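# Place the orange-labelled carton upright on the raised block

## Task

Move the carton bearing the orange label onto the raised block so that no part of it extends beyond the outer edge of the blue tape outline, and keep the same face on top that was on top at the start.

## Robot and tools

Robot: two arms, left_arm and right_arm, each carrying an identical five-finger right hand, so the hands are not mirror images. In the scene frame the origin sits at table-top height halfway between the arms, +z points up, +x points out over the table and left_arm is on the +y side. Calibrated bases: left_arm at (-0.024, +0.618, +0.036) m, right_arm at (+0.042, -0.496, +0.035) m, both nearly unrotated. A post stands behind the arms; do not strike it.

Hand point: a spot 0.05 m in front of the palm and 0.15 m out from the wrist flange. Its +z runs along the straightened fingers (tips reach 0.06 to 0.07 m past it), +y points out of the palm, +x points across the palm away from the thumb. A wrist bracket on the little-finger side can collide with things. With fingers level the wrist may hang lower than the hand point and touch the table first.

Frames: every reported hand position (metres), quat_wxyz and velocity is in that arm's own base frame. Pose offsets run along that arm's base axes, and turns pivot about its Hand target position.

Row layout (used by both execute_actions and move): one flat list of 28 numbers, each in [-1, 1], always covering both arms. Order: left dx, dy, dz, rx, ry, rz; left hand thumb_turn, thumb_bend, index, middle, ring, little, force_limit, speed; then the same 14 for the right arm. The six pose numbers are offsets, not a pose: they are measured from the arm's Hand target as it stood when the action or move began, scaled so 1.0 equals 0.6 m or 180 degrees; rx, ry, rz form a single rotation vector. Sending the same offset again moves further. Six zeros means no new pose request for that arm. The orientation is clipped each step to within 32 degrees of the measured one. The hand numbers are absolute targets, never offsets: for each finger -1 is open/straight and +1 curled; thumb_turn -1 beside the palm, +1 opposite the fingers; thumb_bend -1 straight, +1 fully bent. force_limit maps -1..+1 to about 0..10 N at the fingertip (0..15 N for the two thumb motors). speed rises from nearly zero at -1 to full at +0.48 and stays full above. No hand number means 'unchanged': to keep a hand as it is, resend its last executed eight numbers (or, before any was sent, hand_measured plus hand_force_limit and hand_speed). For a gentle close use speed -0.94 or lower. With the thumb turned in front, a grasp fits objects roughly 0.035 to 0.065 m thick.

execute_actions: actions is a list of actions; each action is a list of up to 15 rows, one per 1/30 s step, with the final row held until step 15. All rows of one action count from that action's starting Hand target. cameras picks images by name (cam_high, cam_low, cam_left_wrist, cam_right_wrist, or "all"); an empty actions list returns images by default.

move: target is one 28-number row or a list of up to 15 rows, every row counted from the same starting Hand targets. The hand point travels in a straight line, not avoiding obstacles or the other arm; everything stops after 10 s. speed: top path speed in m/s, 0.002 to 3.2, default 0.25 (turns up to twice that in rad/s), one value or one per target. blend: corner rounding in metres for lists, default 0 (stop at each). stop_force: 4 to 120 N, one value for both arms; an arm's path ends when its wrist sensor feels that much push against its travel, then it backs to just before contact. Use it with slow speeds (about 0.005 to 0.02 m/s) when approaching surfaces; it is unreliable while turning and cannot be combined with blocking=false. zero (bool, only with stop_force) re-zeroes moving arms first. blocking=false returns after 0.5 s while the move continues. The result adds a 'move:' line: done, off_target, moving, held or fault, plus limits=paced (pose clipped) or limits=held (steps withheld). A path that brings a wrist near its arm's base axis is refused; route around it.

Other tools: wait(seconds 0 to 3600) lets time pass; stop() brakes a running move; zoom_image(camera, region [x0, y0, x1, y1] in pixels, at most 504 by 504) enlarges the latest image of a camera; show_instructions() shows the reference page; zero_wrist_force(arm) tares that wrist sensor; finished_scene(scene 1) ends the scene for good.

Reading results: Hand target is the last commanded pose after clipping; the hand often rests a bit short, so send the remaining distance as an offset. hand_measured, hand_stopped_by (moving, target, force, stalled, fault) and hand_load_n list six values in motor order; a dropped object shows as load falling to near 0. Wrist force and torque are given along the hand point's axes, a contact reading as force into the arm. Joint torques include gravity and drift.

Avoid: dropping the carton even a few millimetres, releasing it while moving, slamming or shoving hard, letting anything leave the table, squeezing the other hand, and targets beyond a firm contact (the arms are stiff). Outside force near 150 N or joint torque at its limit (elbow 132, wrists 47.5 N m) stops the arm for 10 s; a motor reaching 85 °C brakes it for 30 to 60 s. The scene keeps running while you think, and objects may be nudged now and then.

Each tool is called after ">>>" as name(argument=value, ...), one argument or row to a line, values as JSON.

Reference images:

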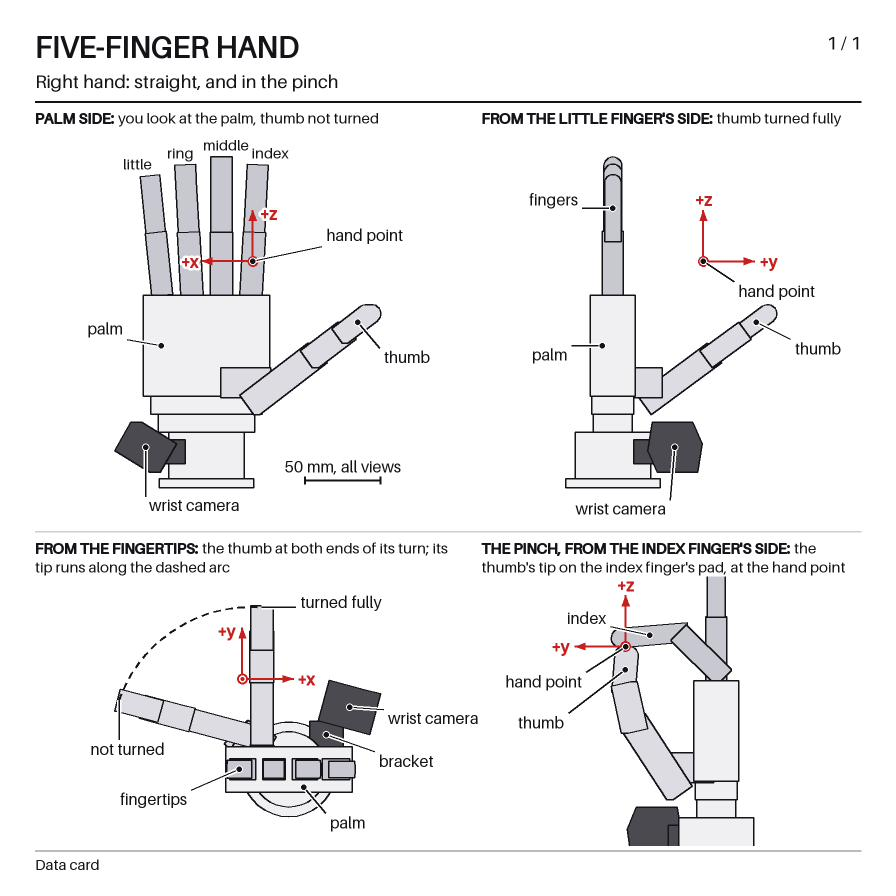

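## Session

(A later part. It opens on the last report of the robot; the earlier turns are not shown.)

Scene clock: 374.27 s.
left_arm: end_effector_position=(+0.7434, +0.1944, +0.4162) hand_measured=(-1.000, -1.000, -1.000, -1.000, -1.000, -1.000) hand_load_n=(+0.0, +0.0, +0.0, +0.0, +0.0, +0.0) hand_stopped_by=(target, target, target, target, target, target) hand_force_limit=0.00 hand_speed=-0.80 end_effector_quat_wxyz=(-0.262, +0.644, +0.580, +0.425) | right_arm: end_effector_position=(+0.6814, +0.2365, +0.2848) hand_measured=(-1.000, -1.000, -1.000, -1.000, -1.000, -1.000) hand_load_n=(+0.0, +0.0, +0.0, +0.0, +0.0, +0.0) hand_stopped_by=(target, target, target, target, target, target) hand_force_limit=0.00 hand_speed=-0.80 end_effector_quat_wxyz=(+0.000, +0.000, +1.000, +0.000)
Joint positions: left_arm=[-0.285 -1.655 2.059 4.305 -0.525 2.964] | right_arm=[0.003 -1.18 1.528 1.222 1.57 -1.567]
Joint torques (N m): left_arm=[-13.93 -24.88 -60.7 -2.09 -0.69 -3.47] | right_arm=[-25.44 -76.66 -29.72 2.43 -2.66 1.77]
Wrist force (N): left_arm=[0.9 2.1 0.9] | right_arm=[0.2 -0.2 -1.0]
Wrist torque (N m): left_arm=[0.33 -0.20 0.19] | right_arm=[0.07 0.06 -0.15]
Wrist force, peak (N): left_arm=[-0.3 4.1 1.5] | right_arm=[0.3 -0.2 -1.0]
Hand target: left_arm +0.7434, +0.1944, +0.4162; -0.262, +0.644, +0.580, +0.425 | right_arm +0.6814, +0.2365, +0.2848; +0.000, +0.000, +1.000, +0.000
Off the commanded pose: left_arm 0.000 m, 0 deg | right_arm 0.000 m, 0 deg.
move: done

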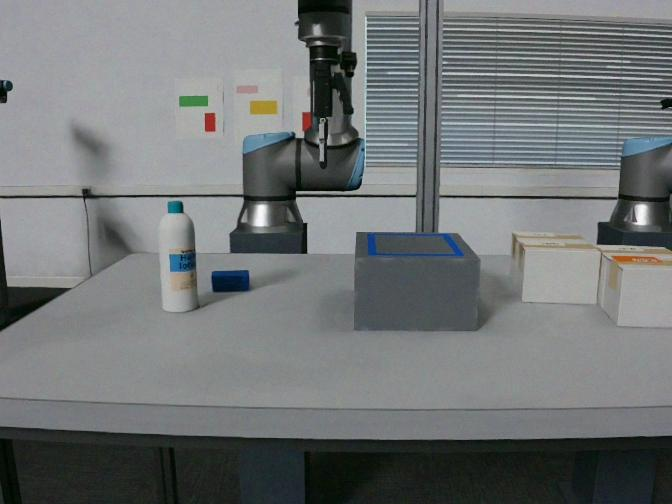

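Flip worked. Finish to fingers-down.

>>> move(
  target=[
    [-0.0492,-0.1682,-0.1507,-0.16,0.0468,0,-1,-1,-1,-1,-1,-1,0,-0.8,0,0,0,0,0,0,-1,-1,-1,-1,-1,-1,0,-0.8],
    [-0.113,-0.3861,-0.1935,-0.32,0.0937,0,-1,-1,-1,-1,-1,-1,0,-0.8,0,0,0,0,0,0,-1,-1,-1,-1,-1,-1,0,-0.8],
  ],
  speed=0.25,
  blend=[0.03,0],
  cameras=["cam_high"],
)

Scene clock: 381.33 s.
left_arm: end_effector_position=(+0.6757, -0.0372, +0.3001) hand_measured=(-1.000, -1.000, -1.000, -1.000, -1.000, -1.000) hand_load_n=(+0.0, +0.0, +0.0, +0.0, +0.0, +0.0) hand_stopped_by=(target, target, target, target, target, target) hand_force_limit=0.00 hand_speed=-0.80 end_effector_quat_wxyz=(+0.001, +0.743, +0.669, +0.000) | right_arm: end_effector_position=(+0.6814, +0.2365, +0.2848) hand_measured=(-1.000, -1.000, -1.000, -1.000, -1.000, -1.000) hand_load_n=(+0.0, +0.0, +0.0, +0.0, +0.0, +0.0) hand_stopped_by=(target, target, target, target, target, target) hand_force_limit=0.00 hand_speed=-0.80 end_effector_quat_wxyz=(+0.000, +0.000, +1.000, +0.000)
Joint positions: left_arm=[-0.285 -1.655 2.059 4.308 -1.572 2.961] | right_arm=[0.003 -1.18 1.528 1.222 1.57 -1.567]
Joint torques (N m): left_arm=[18.1 -25.8 -31.57 -5.9 -2.19 3.78] | right_arm=[-21.54 -75.62 -29.75 3.04 -2.84 1.89]
Wrist force (N): left_arm=[0.1 1.4 0.0] | right_arm=[0.0 -0.2 -0.3]
Wrist torque (N m): left_arm=[0.28 -0.09 -0.11] | right_arm=[0.02 0.08 -0.16]
Wrist force, peak (N): left_arm=[0.9 2.7 0.9] | right_arm=[0.1 -0.1 -1.0]
Hand target: left_arm +0.6756, -0.0373, +0.3001; +0.001, +0.743, +0.669, +0.000 | right_arm +0.6814, +0.2365, +0.2848; +0.000, +0.000, +1.000, +0.000
Off the commanded pose: left_arm 0.000 m, 0 deg | right_arm 0.000 m, 0 deg.
move: done

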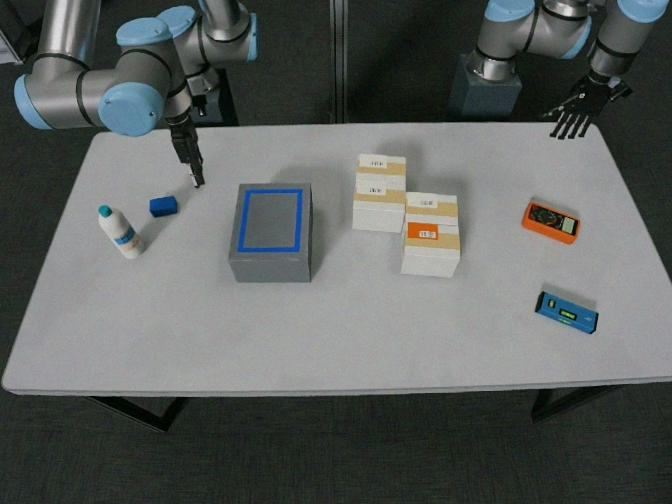

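>>> move(
  target=[0.1872,-0.4157,0,0,0,-0.5,-1,-1,-1,-1,-1,-1,0,-0.8,0.1535,0.7357,0,0,0,-0.0427,-1,-1,-1,-1,-1,-1,0,-0.8],
  speed=0.3,
  cameras=["all"],
)

Scene clock: 400.90 s.
left_arm: end_effector_position=(+0.7879, -0.2867, +0.3001) hand_measured=(-1.000, -1.000, -1.000, -1.000, -1.000, -1.000) hand_load_n=(+0.0, +0.0, +0.0, +0.0, +0.0, +0.0) hand_stopped_by=(target, target, target, target, target, target) hand_force_limit=0.00 hand_speed=-0.80 end_effector_quat_wxyz=(+0.000, +0.999, -0.052, -0.001) | right_arm: end_effector_position=(+0.7734, +0.6779, +0.2848) hand_measured=(-1.000, -1.000, -1.000, -1.000, -1.000, -1.000) hand_load_n=(+0.0, +0.0, +0.0, +0.0, +0.0, +0.0) hand_stopped_by=(target, target, target, target, target, target) hand_force_limit=0.00 hand_speed=-0.80 end_effector_quat_wxyz=(+0.000, +0.067, +0.998, +0.000)
Joint positions: left_arm=[-0.476 -1.267 1.621 4.36 -1.573 4.341] | right_arm=[0.521 -0.629 0.611 1.589 1.57 -0.915]
Joint torques (N m): left_arm=[-13.99 -60.35 -61.31 -1.97 -2.6 3.9] | right_arm=[16.65 -89.08 -52.25 5.33 2.93 1.73]
Wrist force (N): left_arm=[0.2 1.4 -0.3] | right_arm=[-0.2 0.1 -0.3]
Wrist torque (N m): left_arm=[0.29 -0.10 -0.11] | right_arm=[0.08 0.07 -0.16]
Wrist force, peak (N): left_arm=[1.3 1.9 0.1] | right_arm=[0.4 -1.2 -0.8]
Hand target: left_arm +0.7880, -0.2867, +0.3001; +0.000, +0.999, -0.052, -0.001 | right_arm +0.7735, +0.6779, +0.2848; +0.000, +0.067, +0.998, +0.000
Off the commanded pose: left_arm 0.000 m, 0 deg | right_arm 0.000 m, 0 deg.
move: done

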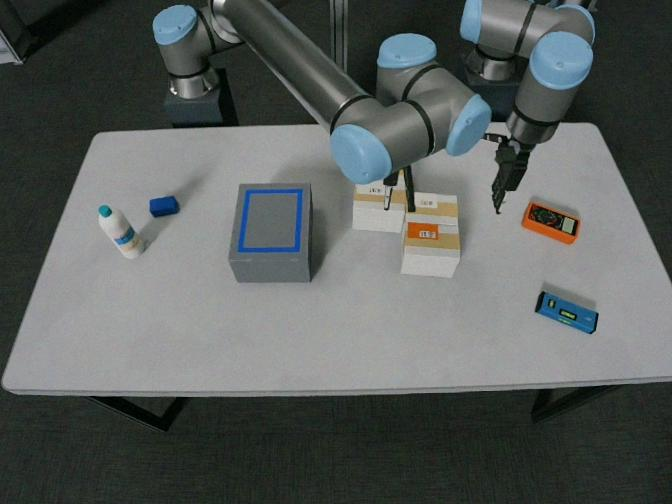

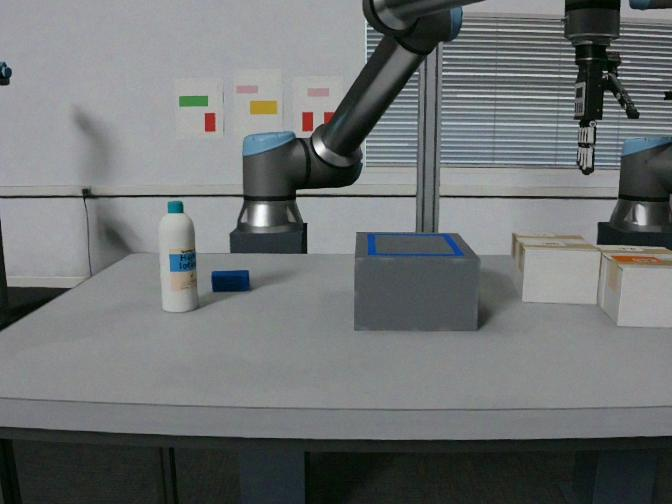

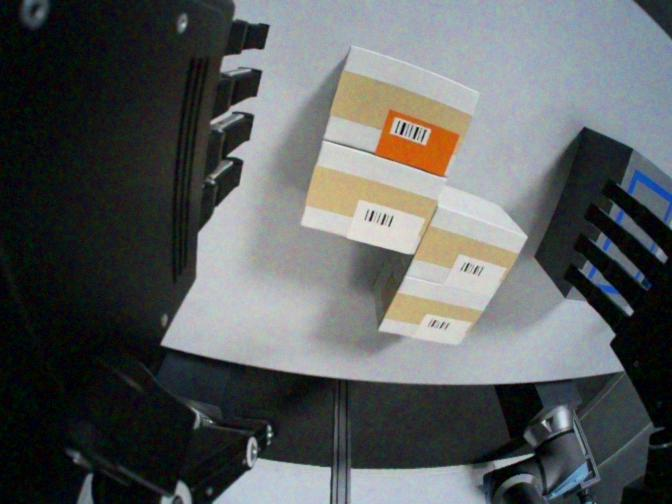

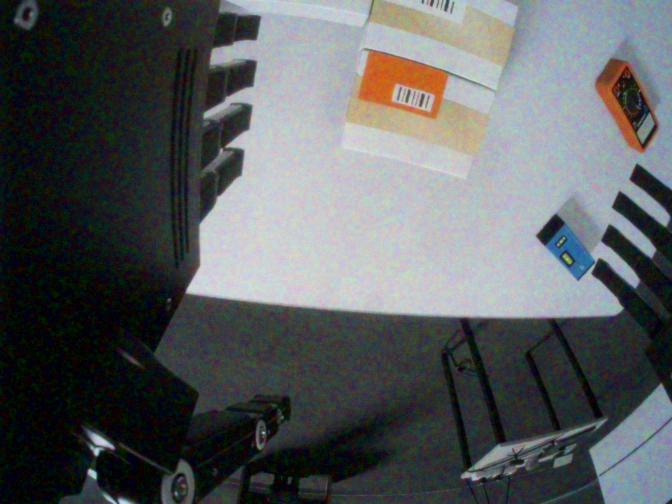

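>>> zoom_image(
  camera="cam_high",
  region=[320, 130, 480, 290],
)

>>> zoom_image(
  camera="cam_high",
  region=[440, 100, 560, 240],
)

Scaled by 3.150.

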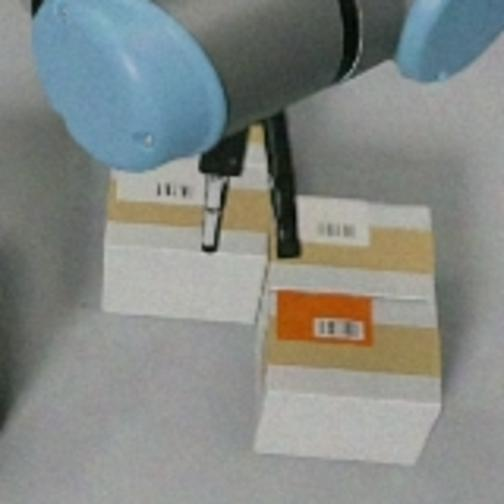

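Scaled by 3.600.

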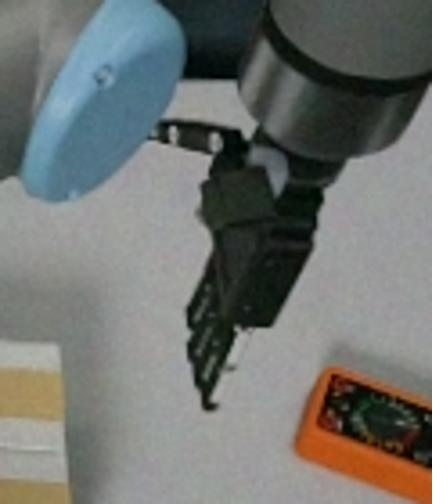

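>>> move(
  target=[0.005,0,-0.39,0,0,0,-1,-1,-1,-1,-1,-1,0,-0.8,0,0.01,-0.3663,0,0,0,-1,-1,-1,-1,-1,-1,0,-0.8],
  speed=0.12,
  stop_force=12,
  cameras=["all"],
)

Scene clock: 414.07 s.
left_arm: end_effector_position=(+0.7910, -0.2867, +0.0661) hand_measured=(-1.000, -1.000, -1.000, -1.000, -1.000, -1.000) hand_load_n=(+0.0, +0.0, +0.0, +0.0, +0.0, +0.0) hand_stopped_by=(target, target, target, target, target, target) hand_force_limit=0.00 hand_speed=-0.80 end_effector_quat_wxyz=(+0.000, +0.999, -0.052, -0.001) | right_arm: end_effector_position=(+0.7735, +0.6839, +0.0651) hand_measured=(-1.000, -1.000, -1.000, -1.000, -1.000, -1.000) hand_load_n=(+0.0, +0.0, +0.0, +0.0, +0.0, +0.0) hand_stopped_by=(target, target, target, target, target, target) hand_force_limit=0.00 hand_speed=-0.80 end_effector_quat_wxyz=(+0.000, +0.067, +0.998, +0.000)
Joint positions: left_arm=[-0.475 -1.063 1.797 3.98 -1.573 4.342] | right_arm=[0.526 -0.545 0.84 1.275 1.57 -0.91]
Joint torques (N m): left_arm=[17.51 -70.18 -23.05 -5.88 -2.38 3.67] | right_arm=[21.14 -92.52 -29.93 1.82 -3.61 1.63]
Wrist force (N): left_arm=[0.2 1.6 0.5] | right_arm=[-0.1 -0.1 -0.5]
Wrist torque (N m): left_arm=[0.23 -0.14 -0.11] | right_arm=[0.07 0.06 -0.15]
Wrist force, peak (N): left_arm=[0.2 1.7 -1.0] | right_arm=[0.1 -0.1 -1.2]
Hand target: left_arm +0.7910, -0.2867, +0.0661; +0.000, +0.999, -0.052, -0.001 | right_arm +0.7735, +0.6839, +0.0651; +0.000, +0.067, +0.998, +0.000
Off the commanded pose: left_arm 0.000 m, 0 deg | right_arm 0.000 m, 0 deg.
move: done

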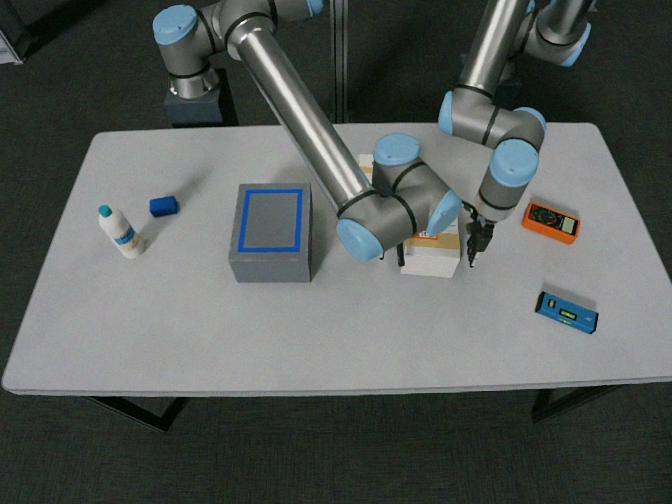

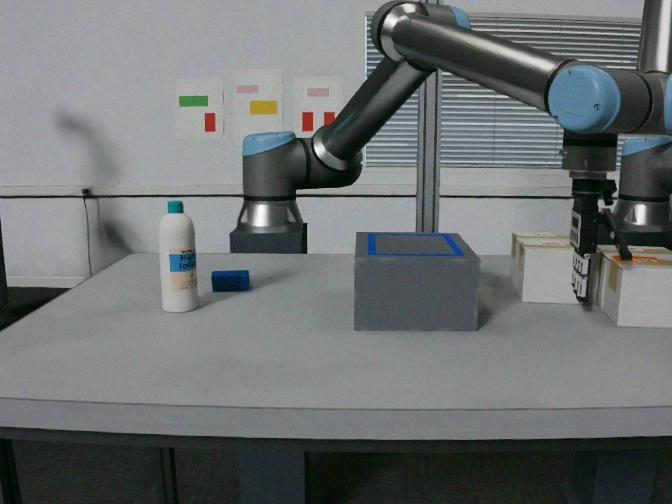

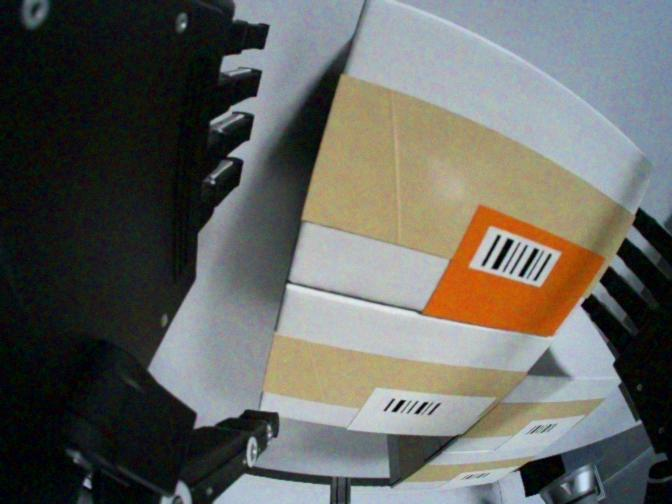

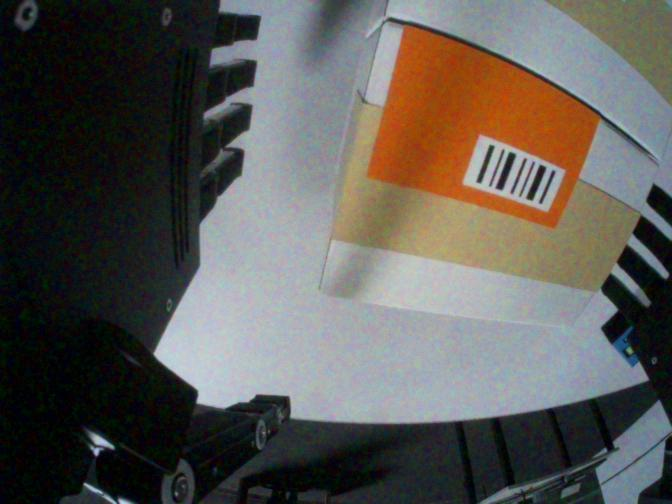

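>>> zoom_image(
  camera="cam_high",
  region=[360, 180, 520, 300],
)

>>> zoom_image(
  camera="cam_low",
  region=[500, 120, 672, 340],
)

Scaled by 3.150.

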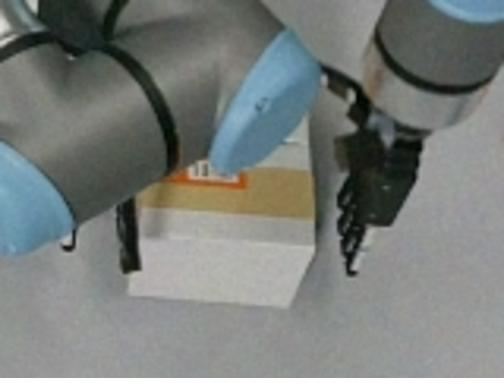

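Scaled by 2.291.

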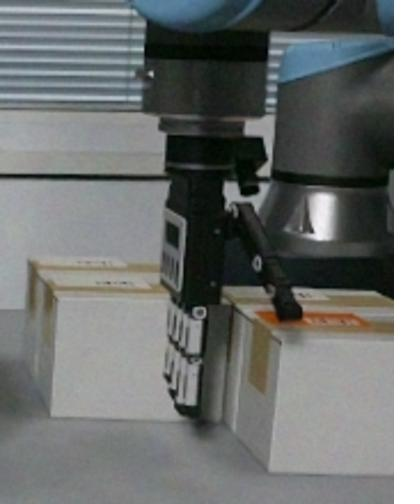

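>>> move(
  target=[-0.0055,-0.0497,0,0,0,0,-1,-1,-1,-1,-1,-1,0,-0.8,0.0074,0.0545,0,0,0,0,-1,-1,-1,-1,-1,-1,0,-0.8],
  speed=0.04,
  stop_force=8,
  cameras=["all"],
)

Scene clock: 437.27 s.
left_arm: end_effector_position=(+0.7877, -0.3165, +0.0661) hand_measured=(-1.000, -1.000, -1.000, -1.000, -1.000, -1.000) hand_load_n=(+0.0, -0.5, +0.0, +0.0, +0.0, +0.0) hand_stopped_by=(target, target, target, target, target, target) hand_force_limit=0.00 hand_speed=-0.80 end_effector_quat_wxyz=(+0.000, +0.999, -0.052, -0.001) | right_arm: end_effector_position=(+0.7779, +0.7166, +0.0651) hand_measured=(-1.000, -1.000, -1.000, -1.000, -1.000, -1.000) hand_load_n=(+0.0, +0.0, +0.0, +0.0, +0.0, +0.0) hand_stopped_by=(target, target, target, target, target, target) hand_force_limit=0.00 hand_speed=-0.80 end_effector_quat_wxyz=(+0.000, +0.067, +0.998, +0.000)
Joint positions: left_arm=[-0.508 -1.057 1.786 3.985 -1.573 4.309] | right_arm=[0.553 -0.489 0.729 1.33 1.57 -0.883]
Joint torques (N m): left_arm=[-14.42 -69.43 -52.53 -1.86 -0.74 -3.49] | right_arm=[21.51 -92.4 -49.27 5.85 3.04 1.62]
Wrist force (N): left_arm=[0.1 1.4 -0.1] | right_arm=[-0.2 -0.1 -0.1]
Wrist torque (N m): left_arm=[0.22 -0.10 0.06] | right_arm=[0.04 0.06 -0.15]
Wrist force, peak (N): left_arm=[0.4 1.9 0.1] | right_arm=[-0.1 0.0 -0.9]
Hand target: left_arm +0.7877, -0.3165, +0.0661; +0.000, +0.999, -0.052, -0.001 | right_arm +0.7779, +0.7166, +0.0651; +0.000, +0.067, +0.998, +0.000
Off the commanded pose: left_arm 0.000 m, 0 deg | right_arm 0.000 m, 0 deg.
move: done

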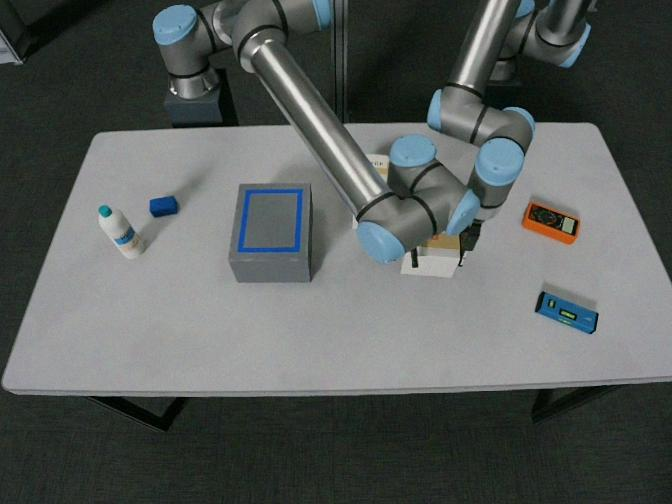

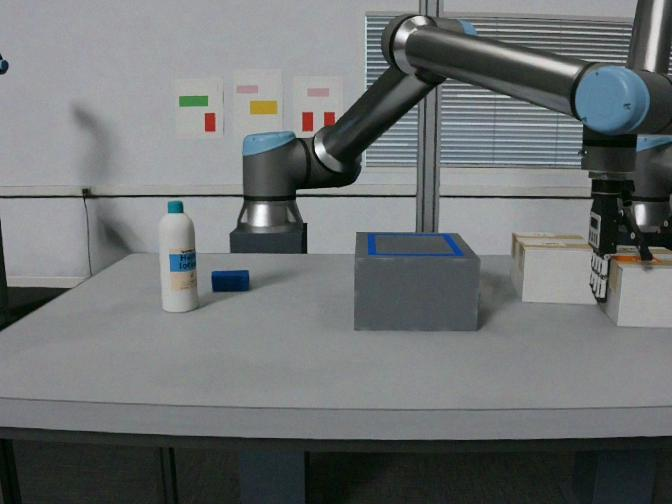

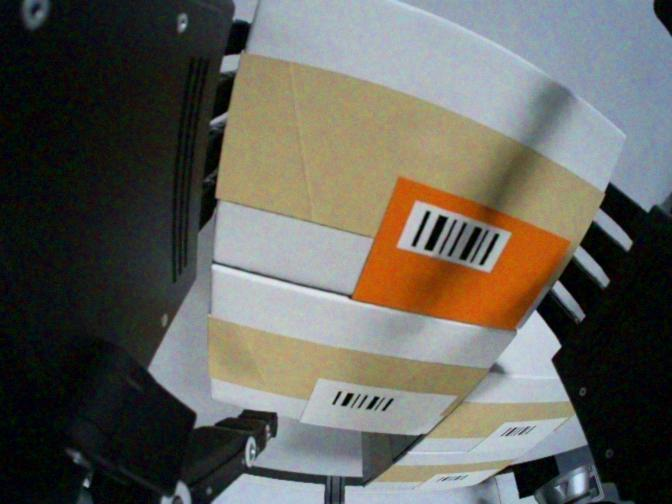

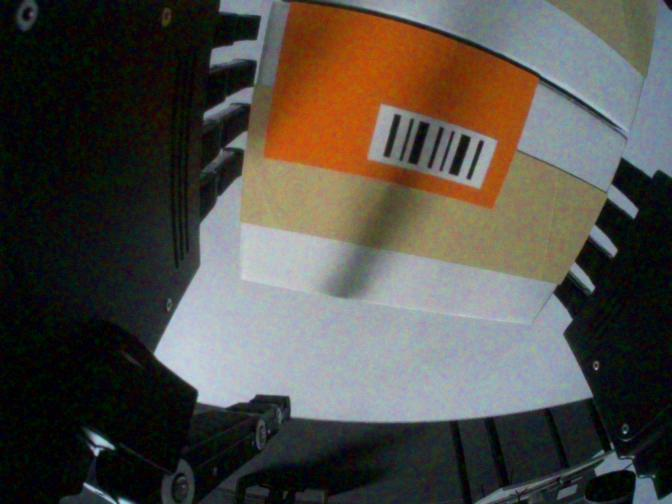

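>>> move(
  target=[-0.0055,-0.0497,0,0,0,0,-1,-1,-1,-1,-1,-1,0,-0.8,0.0067,0.0495,0,0,0,0,-1,-1,-1,-1,-1,-1,0,-0.8],
  speed=0.01,
  stop_force=12,
  cameras=["all"],
)

Scene clock: 443.27 s.
left_arm: end_effector_position=(+0.7865, -0.3272, +0.0661) hand_measured=(-1.000, -1.000, -1.000, -1.000, -1.000, -1.000) hand_load_n=(+0.0, +0.0, +0.0, +0.0, +0.0, +0.0) hand_stopped_by=(target, target, target, target, target, target) hand_force_limit=0.00 hand_speed=-0.80 end_effector_quat_wxyz=(+0.000, +0.999, -0.052, -0.001) | right_arm: end_effector_position=(+0.7793, +0.7272, +0.0651) hand_measured=(-1.000, -1.000, -1.000, -1.000, -1.000, -1.000) hand_load_n=(+0.0, +0.0, +0.0, +0.0, +0.0, +0.0) hand_stopped_by=(target, target, target, target, target, target) hand_force_limit=0.00 hand_speed=-0.80 end_effector_quat_wxyz=(+0.000, +0.067, +0.998, +0.000)
Joint positions: left_arm=[-0.519 -1.054 1.781 3.987 -1.573 4.298] | right_arm=[0.561 -0.469 0.69 1.35 1.57 -0.875]
Joint torques (N m): left_arm=[2.95 -89.14 -23.47 -6.24 -5.25 3.58] | right_arm=[-15.76 -121.56 -36.72 0.67 -4.04 -1.9]
Wrist force (N): left_arm=[2.3 -14.1 -3.4] | right_arm=[2.3 -13.5 -1.9]
Wrist torque (N m): left_arm=[0.43 0.04 -0.15] | right_arm=[0.28 0.20 -0.78]
Wrist force, peak (N): left_arm=[1.4 -25.1 -5.7] | right_arm=[4.6 -28.2 -4.9]
Hand target: left_arm +0.7865, -0.3272, +0.0661; +0.000, +0.999, -0.052, -0.001 (not the last commanded pose) | right_arm +0.7793, +0.7272, +0.0651; +0.000, +0.067, +0.998, +0.000 (not the last commanded pose)
Off the commanded pose: left_arm 0.019 m, 0 deg | right_arm 0.019 m, 0 deg.
move: contact (left_arm, right_arm)

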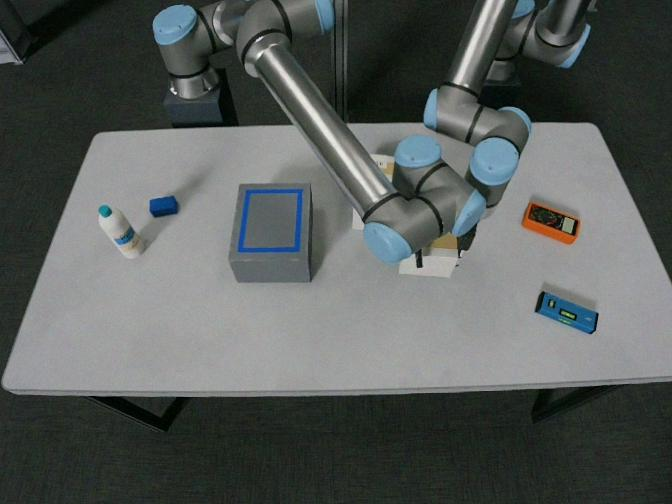

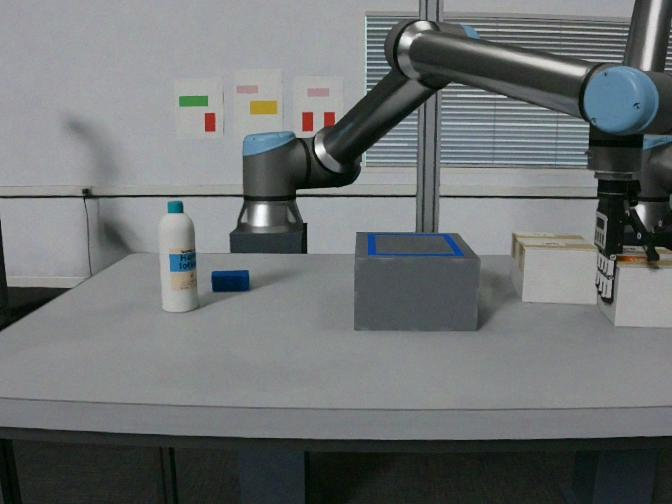

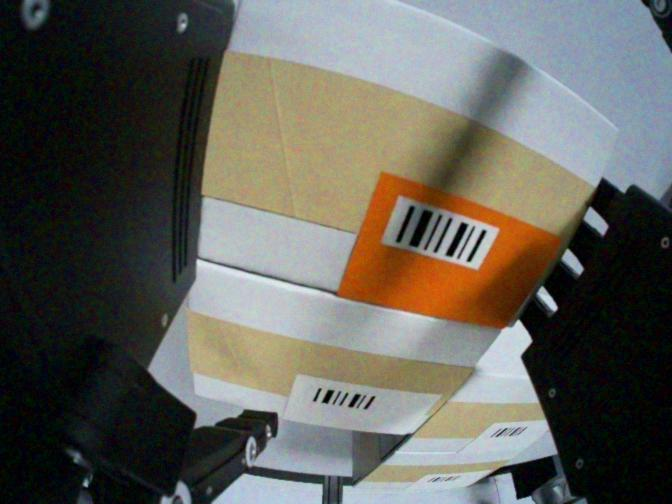

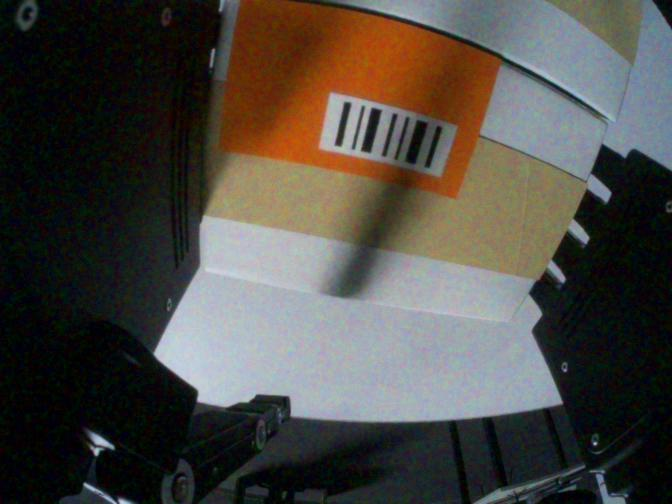

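>>> move(
  target=[0,0,0.05,0,0,0,-1,-1,-1,-1,-1,-1,0,-0.8,0,0,0.05,0,0,0,-1,-1,-1,-1,-1,-1,0,-0.8],
  speed=0.03,
  cameras=["cam_high", "cam_low"],
)

Scene clock: 450.23 s.
left_arm: end_effector_position=(+0.7865, -0.3272, +0.0960) hand_measured=(-1.000, -1.000, -1.000, -1.000, -1.000, -1.000) hand_load_n=(+0.0, +0.0, +0.0, +0.0, +0.0, +0.0) hand_stopped_by=(target, target, target, target, target, target) hand_force_limit=0.00 hand_speed=-0.80 end_effector_quat_wxyz=(+0.000, +0.999, -0.052, -0.001) | right_arm: end_effector_position=(+0.7793, +0.7272, +0.0949) hand_measured=(-1.000, -1.000, -1.000, -1.000, -1.000, -1.000) hand_load_n=(+0.0, +0.0, +0.0, +0.0, +0.0, +0.0) hand_stopped_by=(target, target, target, target, target, target) hand_force_limit=0.00 hand_speed=-0.80 end_effector_quat_wxyz=(+0.000, +0.067, +0.998, +0.000)
Joint positions: left_arm=[-0.519 -1.086 1.767 4.033 -1.573 4.298] | right_arm=[0.561 -0.484 0.667 1.388 1.57 -0.875]
Joint torques (N m): left_arm=[3.77 -94.72 -59.77 -3.44 -3.9 3.66] | right_arm=[-11.99 -125.49 -55.85 3.75 0.08 -1.91]
Wrist force (N): left_arm=[1.3 -13.1 3.7] | right_arm=[0.1 -14.2 3.0]
Wrist torque (N m): left_arm=[0.04 -0.28 -0.12] | right_arm=[-0.01 -0.06 -0.92]
Wrist force, peak (N): left_arm=[2.3 -14.3 -3.6] | right_arm=[-0.1 -14.6 2.6]
Hand target: left_arm +0.7865, -0.3272, +0.0961; +0.000, +0.999, -0.052, -0.001 | right_arm +0.7793, +0.7272, +0.0951; +0.000, +0.067, +0.998, +0.000
Off the commanded pose: left_arm 0.000 m, 0 deg | right_arm 0.000 m, 0 deg.
move: done

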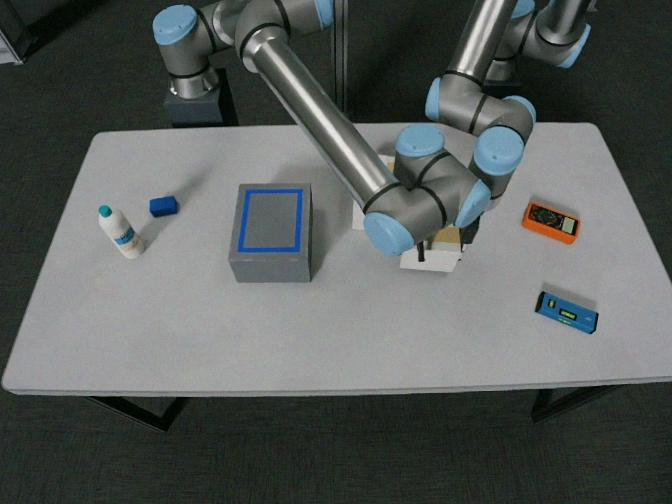

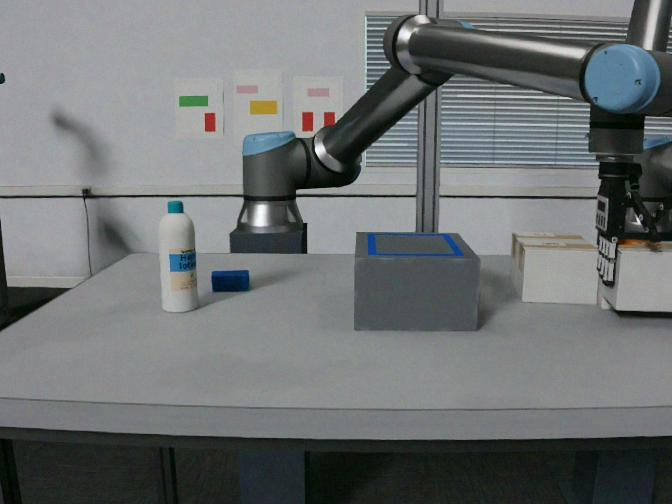

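>>> move(
  target=[0,0,0,0,0,0,-1,-1,-1,-1,-1,-1,0,-0.8,0.00022,0.00165,0,0,0,0,-1,-1,-1,-1,-1,-1,0,-0.8],
  speed=0.01,
  cameras=[],
)

Scene clock: 454.73 s.
left_arm: end_effector_position=(+0.7865, -0.3271, +0.0961) hand_measured=(-1.000, -1.000, -1.000, -1.000, -1.000, -1.000) hand_load_n=(+0.0, +0.0, +0.5, +0.5, +0.0, +0.0) hand_stopped_by=(target, target, target, target, target, target) hand_force_limit=0.00 hand_speed=-0.80 end_effector_quat_wxyz=(+0.000, +0.999, -0.052, -0.001) | right_arm: end_effector_position=(+0.7795, +0.7280, +0.0951) hand_measured=(-1.000, -1.000, -1.000, -1.000, -1.000, -1.000) hand_load_n=(+0.0, -0.5, +0.0, +0.0, +0.0, +0.0) hand_stopped_by=(target, target, target, target, target, target) hand_force_limit=0.00 hand_speed=-0.80 end_effector_quat_wxyz=(+0.000, +0.067, +0.998, +0.000)
Joint positions: left_arm=[-0.519 -1.086 1.767 4.034 -1.572 4.298] | right_arm=[0.562 -0.482 0.663 1.39 1.57 -0.874]
Joint torques (N m): left_arm=[-16.8 -93.45 -59.31 -5.97 -8.36 2.44] | right_arm=[39.72 -100.43 -63.51 0.04 -4.57 3.06]
Wrist force (N): left_arm=[3.7 -35.1 3.4] | right_arm=[3.4 -35.7 2.5]
Wrist torque (N m): left_arm=[0.12 -0.28 -0.63] | right_arm=[0.24 -0.08 -1.76]
Wrist force, peak (N): left_arm=[3.7 -35.1 3.4] | right_arm=[3.4 -35.7 2.5]
Hand target: left_arm +0.7865, -0.3272, +0.0961; +0.000, +0.999, -0.052, -0.001 | right_arm +0.7794, +0.7281, +0.0951; +0.000, +0.067, +0.998, +0.000
Off the commanded pose: left_arm 0.000 m, 0 deg | right_arm 0.000 m, 0 deg.
move: done

>>> move(
  target=[0,0,0.05,0,0,0,-1,-1,-1,-1,-1,-1,0,-0.8,0,0,0.05,0,0,0,-1,-1,-1,-1,-1,-1,0,-0.8],
  speed=0.04,
  cameras=[],
)

>>> move(
  target=[0,0,0.07,0,0,0,-1,-1,-1,-1,-1,-1,0,-0.8,0,0,0.07,0,0,0,-1,-1,-1,-1,-1,-1,0,-0.8],
  speed=0.04,
  cameras=["cam_high", "cam_low"],
)

Scene clock: 462.60 s.
left_arm: end_effector_position=(+0.7865, -0.3272, +0.1260) hand_measured=(-1.000, -1.000, -1.000, -1.000, -1.000, -1.000) hand_load_n=(+0.0, +0.0, +0.5, +0.0, +0.0, +0.0) hand_stopped_by=(target, target, target, target, target, target) hand_force_limit=0.00 hand_speed=-0.80 end_effector_quat_wxyz=(+0.000, +0.999, -0.052, -0.001) | right_arm: end_effector_position=(+0.7794, +0.7282, +0.1249) hand_measured=(-1.000, -1.000, -1.000, -1.000, -1.000, -1.000) hand_load_n=(+0.0, +0.0, +0.0, +0.0, +0.0, +0.5) hand_stopped_by=(target, target, target, target, target, target) hand_force_limit=0.00 hand_speed=-0.80 end_effector_quat_wxyz=(+0.000, +0.067, +0.998, +0.000)
Joint positions: left_arm=[-0.519 -1.117 1.749 4.081 -1.573 4.298] | right_arm=[0.562 -0.495 0.635 1.43 1.57 -0.874]
Joint torques (N m): left_arm=[-46.85 -94.29 -67.38 -6.67 -12.83 1.01] | right_arm=[40.64 -128.14 -65.24 -0.71 -10.54 2.45]
Wrist force (N): left_arm=[3.3 -43.4 3.4] | right_arm=[2.9 -44.0 3.0]
Wrist torque (N m): left_arm=[0.19 -0.28 -0.83] | right_arm=[0.37 -0.10 -2.02]
Wrist force, peak (N): left_arm=[3.3 -44.1 3.1] | right_arm=[2.1 -44.6 2.7]
Hand target: left_arm +0.7865, -0.3272, +0.1261; +0.000, +0.999, -0.052, -0.001 | right_arm +0.7794, +0.7281, +0.1251; +0.000, +0.067, +0.998, +0.000
Off the commanded pose: left_arm 0.000 m, 0 deg | right_arm 0.000 m, 0 deg.
move: done

Scene clock: 464.07 s.
left_arm: end_effector_position=(+0.7865, -0.3272, +0.1680) hand_measured=(-1.000, -1.000, -1.000, -1.000, -1.000, -1.000) hand_load_n=(+0.0, +0.0, +0.0, +0.0, +0.0, +0.0) hand_stopped_by=(target, target, target, target, target, target) hand_force_limit=0.00 hand_speed=-0.80 end_effector_quat_wxyz=(+0.000, +0.999, -0.052, -0.001) | right_arm: end_effector_position=(+0.7794, +0.7282, +0.1669) hand_measured=(-1.000, -1.000, -1.000, -1.000, -1.000, -1.000) hand_load_n=(+0.0, +0.0, +0.0, +0.0, +0.0, +0.5) hand_stopped_by=(target, target, target, target, target, target) hand_force_limit=0.00 hand_speed=-0.80 end_effector_quat_wxyz=(+0.000, +0.067, +0.998, +0.000)
Joint positions: left_arm=[-0.519 -1.156 1.721 4.149 -1.573 4.298] | right_arm=[0.562 -0.508 0.587 1.492 1.57 -0.874]
Joint torques (N m): left_arm=[-43.47 -92.44 -70.38 -7.69 -12.58 0.77] | right_arm=[34.09 -122.03 -64.21 -2.26 -10.91 1.93]
Wrist force (N): left_arm=[2.5 -48.9 3.6] | right_arm=[2.4 -48.6 3.2]
Wrist torque (N m): left_arm=[0.08 -0.20 -1.00] | right_arm=[0.39 -0.05 -2.16]
Wrist force, peak (N): left_arm=[2.5 -48.9 3.6] | right_arm=[2.3 -48.8 3.0]
Hand target: left_arm +0.7865, -0.3272, +0.1681; +0.000, +0.999, -0.052, -0.001 | right_arm +0.7794, +0.7281, +0.1671; +0.000, +0.067, +0.998, +0.000
Off the commanded pose: left_arm 0.000 m, 0 deg | right_arm 0.000 m, 0 deg.
move: done

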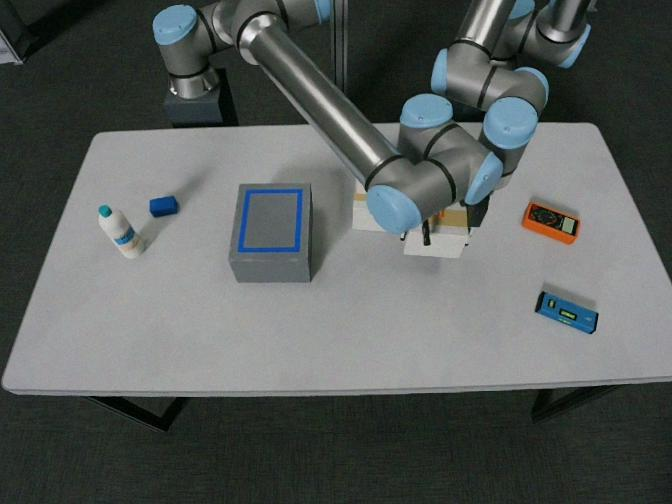

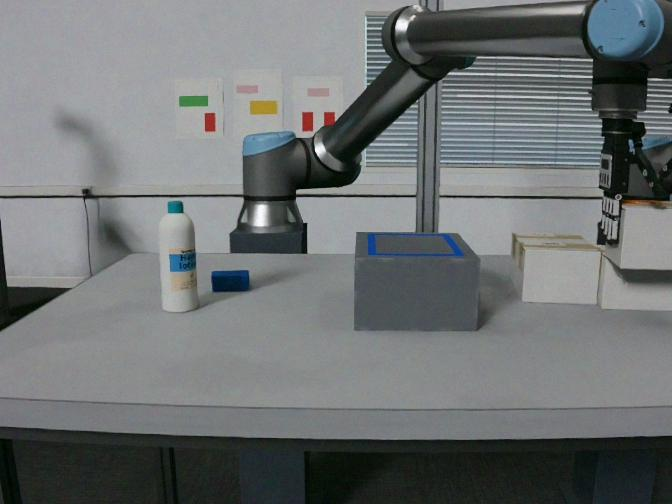

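>>> move(
  target=[0,0,0.07,0,0,0,-1,-1,-1,-1,-1,-1,0,-0.8,-0.00018,-0.00132,0.07,0,0,0,-1,-1,-1,-1,-1,-1,0,-0.8],
  speed=0.04,
  cameras=[],
)

Scene clock: 468.87 s.
left_arm: end_effector_position=(+0.7865, -0.3272, +0.2100) hand_measured=(-1.000, -1.000, -1.000, -1.000, -1.000, -1.000) hand_load_n=(+0.0, +0.0, +0.0, +0.0, +0.5, +0.0) hand_stopped_by=(target, target, target, target, target, target) hand_force_limit=0.00 hand_speed=-0.80 end_effector_quat_wxyz=(+0.000, +0.999, -0.052, -0.001) | right_arm: end_effector_position=(+0.7793, +0.7274, +0.2090) hand_measured=(-1.000, -1.000, -1.000, -1.000, -1.000, -1.000) hand_load_n=(+0.0, +0.0, +0.0, +0.0, +0.0, +0.0) hand_stopped_by=(target, target, target, target, target, target) hand_force_limit=0.00 hand_speed=-0.80 end_effector_quat_wxyz=(+0.000, +0.067, +0.998, +0.000)
Joint positions: left_arm=[-0.519 -1.191 1.688 4.217 -1.573 4.298] | right_arm=[0.562 -0.516 0.528 1.558 1.57 -0.874]
Joint torques (N m): left_arm=[-36.94 -89.39 -66.4 -5.19 -7.93 -0.58] | right_arm=[-8.11 -110.93 -59.97 2.19 -8.52 -2.31]
Wrist force (N): left_arm=[0.3 -24.9 3.0] | right_arm=[0.0 -25.5 3.1]
Wrist torque (N m): left_arm=[0.09 -0.22 -0.33] | right_arm=[0.17 -0.05 -1.25]
Wrist force, peak (N): left_arm=[3.3 -49.3 3.6] | right_arm=[2.3 -49.3 3.0]
Hand target: left_arm +0.7865, -0.3272, +0.2101; +0.000, +0.999, -0.052, -0.001 | right_arm +0.7793, +0.7274, +0.2091; +0.000, +0.067, +0.998, +0.000
Off the commanded pose: left_arm 0.000 m, 0 deg | right_arm 0.000 m, 0 deg.
move: done

>>> move(
  target=[0.0005,-0.05,0,0,0,0,-1,-1,-1,-1,-1,-1,0,-0.8,-0.0007,-0.05,0,0,0,0,-1,-1,-1,-1,-1,-1,0,-0.8],
  speed=0.03,
  cameras=[],
)

Scene clock: 475.40 s.
left_arm: end_effector_position=(+0.7868, -0.3571, +0.2101) hand_measured=(-1.000, -1.000, -1.000, -1.000, -1.000, -1.000) hand_load_n=(+0.0, -0.5, +0.0, +0.5, +0.0, +0.0) hand_stopped_by=(target, target, target, target, target, target) hand_force_limit=0.00 hand_speed=-0.80 end_effector_quat_wxyz=(+0.000, +0.999, -0.052, -0.001) | right_arm: end_effector_position=(+0.7789, +0.6974, +0.2091) hand_measured=(-1.000, -1.000, -1.000, -1.000, -1.000, -1.000) hand_load_n=(+0.0, +0.0, +0.0, +0.0, +0.0, +0.0) hand_stopped_by=(target, target, target, target, target, target) hand_force_limit=0.00 hand_speed=-0.80 end_effector_quat_wxyz=(+0.000, +0.067, +0.998, +0.000)
Joint positions: left_arm=[-0.549 -1.176 1.666 4.224 -1.573 4.268] | right_arm=[0.536 -0.576 0.644 1.503 1.57 -0.9]
Joint torques (N m): left_arm=[-34.32 -67.93 -66.48 -5.23 -8.76 -4.13] | right_arm=[-8.21 -117.98 -39.66 -1.09 -5.21 -2.1]
Wrist force (N): left_arm=[1.1 -22.3 3.3] | right_arm=[0.1 -23.2 2.9]
Wrist torque (N m): left_arm=[0.16 -0.37 -0.13] | right_arm=[0.14 -0.04 -1.04]
Wrist force, peak (N): left_arm=[0.4 -25.5 3.2] | right_arm=[0.4 -26.0 2.9]
Hand target: left_arm +0.7868, -0.3572, +0.2101; +0.000, +0.999, -0.052, -0.001 | right_arm +0.7789, +0.6974, +0.2091; +0.000, +0.067, +0.998, +0.000
Off the commanded pose: left_arm 0.000 m, 0 deg | right_arm 0.000 m, 0 deg.
move: done

>>> move(
  target=[-0.0155,-0.1168,0,0,0,0,-1,-1,-1,-1,-1,-1,0,-0.8,-0.0183,-0.1159,0,0,0,0,-1,-1,-1,-1,-1,-1,0,-0.8],
  speed=0.04,
  cameras=[],
)

Scene clock: 488.80 s.
left_arm: end_effector_position=(+0.7775, -0.4271, +0.2101) hand_measured=(-1.000, -1.000, -1.000, -1.000, -1.000, -1.000) hand_load_n=(+0.0, +0.0, +0.0, +0.5, +0.0, +0.0) hand_stopped_by=(target, target, target, target, target, target) hand_force_limit=0.00 hand_speed=-0.80 end_effector_quat_wxyz=(+0.000, +0.999, -0.052, -0.001) | right_arm: end_effector_position=(+0.7680, +0.6279, +0.2091) hand_measured=(-1.000, -1.000, -1.000, -1.000, -1.000, -1.000) hand_load_n=(+0.0, +0.0, +0.0, +0.0, +0.0, +0.0) hand_stopped_by=(target, target, target, target, target, target) hand_force_limit=0.00 hand_speed=-0.80 end_effector_quat_wxyz=(+0.000, +0.067, +0.998, +0.000)
Joint positions: left_arm=[-0.622 -1.15 1.627 4.237 -1.573 4.195] | right_arm=[0.476 -0.702 0.879 1.394 1.57 -0.96]
Joint torques (N m): left_arm=[-40.58 -71.38 -69.78 -6.47 -9.78 -4.28] | right_arm=[-5.17 -112.52 -40.61 -1.84 -9.42 -1.95]
Wrist force (N): left_arm=[0.1 -27.9 2.9] | right_arm=[-0.2 -28.8 3.3]
Wrist torque (N m): left_arm=[0.14 -0.23 -0.28] | right_arm=[0.19 -0.08 -1.23]
Wrist force, peak (N): left_arm=[0.7 -29.4 2.6] | right_arm=[0.6 -31.2 3.4]
Hand target: left_arm +0.7775, -0.4272, +0.2101; +0.000, +0.999, -0.052, -0.001 | right_arm +0.7679, +0.6278, +0.2091; +0.000, +0.067, +0.998, +0.000
Off the commanded pose: left_arm 0.000 m, 0 deg | right_arm 0.000 m, 0 deg.
move: done

>>> move(
  target=[-0.0197,-0.1352,0,0,0,0.00955,-1,-1,-1,-1,-1,-1,0,-0.8,-0.0208,-0.1314,0,0,0,0.00955,-1,-1,-1,-1,-1,-1,0,-0.8],
  speed=0.04,
  cameras=[],
)

Scene clock: 495.83 s.
left_arm: end_effector_position=(+0.7657, -0.5082, +0.2101) hand_measured=(-1.000, -1.000, -1.000, -1.000, -1.000, -1.000) hand_load_n=(+0.0, +0.0, +0.5, +0.0, +0.0, +0.0) hand_stopped_by=(target, target, target, target, target, target) hand_force_limit=0.00 hand_speed=-0.80 end_effector_quat_wxyz=(+0.000, +0.999, -0.037, -0.001) end_effector_velocity=(+0.000, -0.001, +0.000) end_effector_angular_velocity=(+0.000, +0.000, +0.004) | right_arm: end_effector_position=(+0.7555, +0.5491, +0.2091) hand_measured=(-1.000, -1.000, -1.000, -1.000, -1.000, -1.000) hand_load_n=(+0.0, -0.5, +0.0, +0.0, +0.0, +0.0) hand_stopped_by=(target, target, target, target, target, target) hand_force_limit=0.00 hand_speed=-0.80 end_effector_quat_wxyz=(+0.000, +0.052, +0.999, +0.000)
Joint positions: left_arm=[-0.702 -1.114 1.573 4.255 -1.573 4.085] | right_arm=[0.399 -0.812 1.076 1.307 1.57 -1.066]
Joint velocities: left_arm=[-0.001 0.001 -0.001 0 0 -0.005] | right_arm=[within noise]
Joint torques (N m): left_arm=[-48.37 -72.99 -73.31 -8.47 -11.4 -4.27] | right_arm=[2.58 -103.91 -42.22 -2.01 -10.48 -1.75]
Wrist force (N): left_arm=[0.4 -36.9 3.2] | right_arm=[0.2 -38.0 3.5]
Wrist torque (N m): left_arm=[0.12 -0.27 -0.51] | right_arm=[0.26 -0.09 -1.53]
Wrist force, peak (N): left_arm=[1.0 -38.0 3.0] | right_arm=[0.4 -39.1 4.0]
Hand target: left_arm +0.7657, -0.5084, +0.2101; +0.000, +0.999, -0.037, -0.001 | right_arm +0.7554, +0.5490, +0.2091; +0.000, +0.052, +0.999, +0.000
Off the commanded pose: left_arm 0.000 m, 0 deg | right_arm 0.000 m, 0 deg.
move: done

>>> wait(
  seconds=0,
  cameras=["all"],
)

>>> zoom_image(
  camera="cam_low",
  region=[340, 100, 640, 340],
)

Scene clock: 499.73 s.
left_arm: end_effector_position=(+0.7657, -0.5084, +0.2101) hand_measured=(-1.000, -1.000, -1.000, -1.000, -1.000, -1.000) hand_load_n=(+0.0, +0.0, +0.5, +0.0, +0.0, +0.0) hand_stopped_by=(target, target, target, target, target, target) hand_force_limit=0.00 hand_speed=-0.80 end_effector_quat_wxyz=(+0.000, +0.999, -0.037, -0.001) | right_arm: end_effector_position=(+0.7554, +0.5490, +0.2091) hand_measured=(-1.000, -1.000, -1.000, -1.000, -1.000, -1.000) hand_load_n=(+0.0, +0.0, +0.0, +0.0, +0.0, +0.0) hand_stopped_by=(target, target, target, target, target, target) hand_force_limit=0.00 hand_speed=-0.80 end_effector_quat_wxyz=(+0.000, +0.052, +0.999, +0.000)
Joint positions: left_arm=[-0.703 -1.114 1.573 4.255 -1.573 4.084] | right_arm=[0.399 -0.812 1.076 1.306 1.57 -1.067]
Joint torques (N m): left_arm=[-46.6 -72.62 -73.65 -9.13 -8.1 -4.16] | right_arm=[5.95 -108.45 -42.24 -1.9 -12.21 -2.2]
Wrist force (N): left_arm=[0.2 -37.5 2.5] | right_arm=[-0.1 -38.1 3.9]
Wrist torque (N m): left_arm=[0.13 -0.24 -0.52] | right_arm=[0.28 -0.11 -1.53]
Wrist force, peak (N): left_arm=[0.2 -37.9 2.4] | right_arm=[0.2 -38.6 3.8]
Hand target: left_arm +0.7657, -0.5084, +0.2101; +0.000, +0.999, -0.037, -0.001 | right_arm +0.7554, +0.5490, +0.2091; +0.000, +0.052, +0.999, +0.000
Off the commanded pose: left_arm 0.000 m, 0 deg | right_arm 0.000 m, 0 deg.

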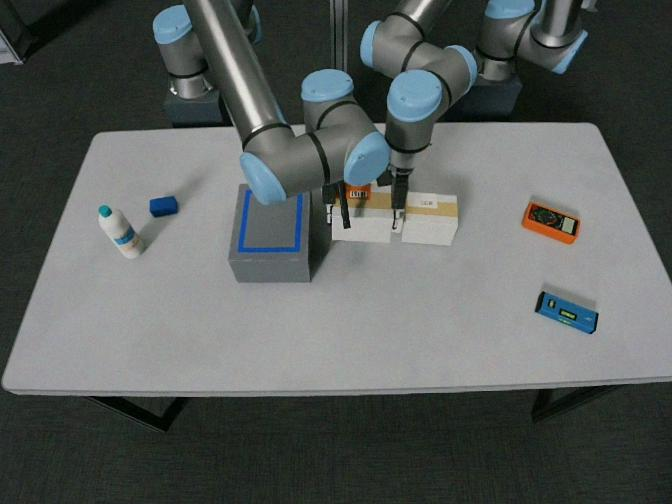

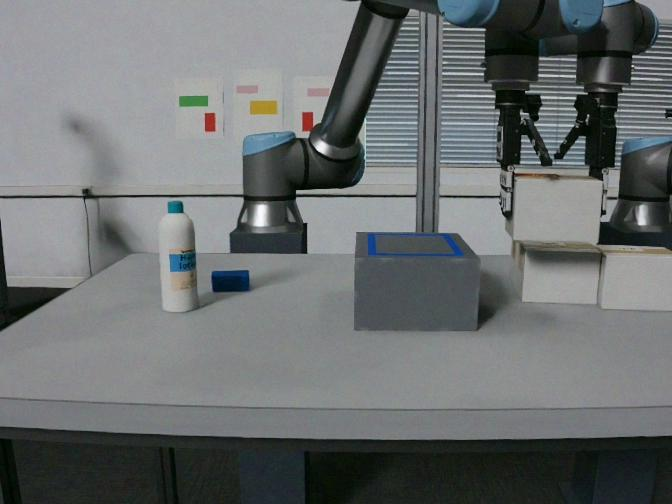

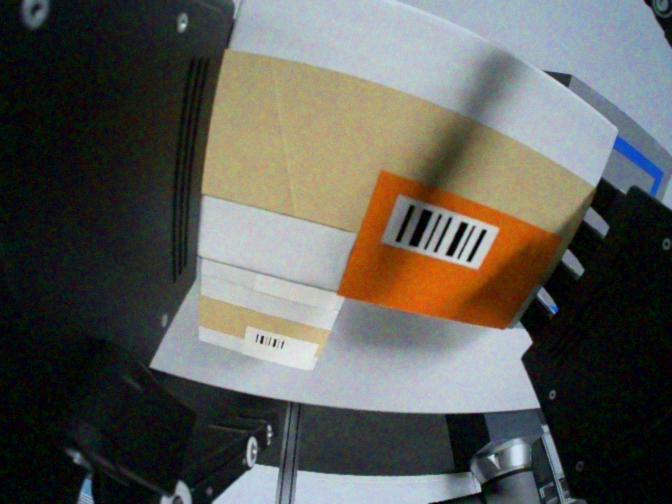

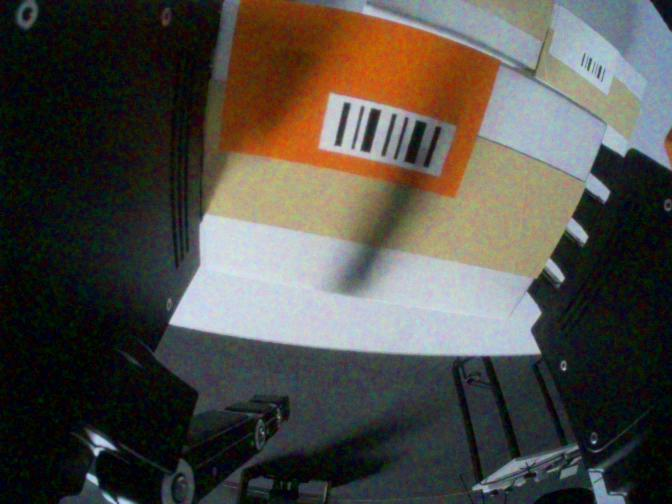

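Scaled by 1.680.

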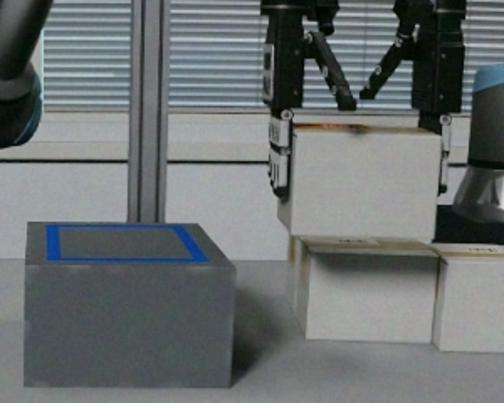

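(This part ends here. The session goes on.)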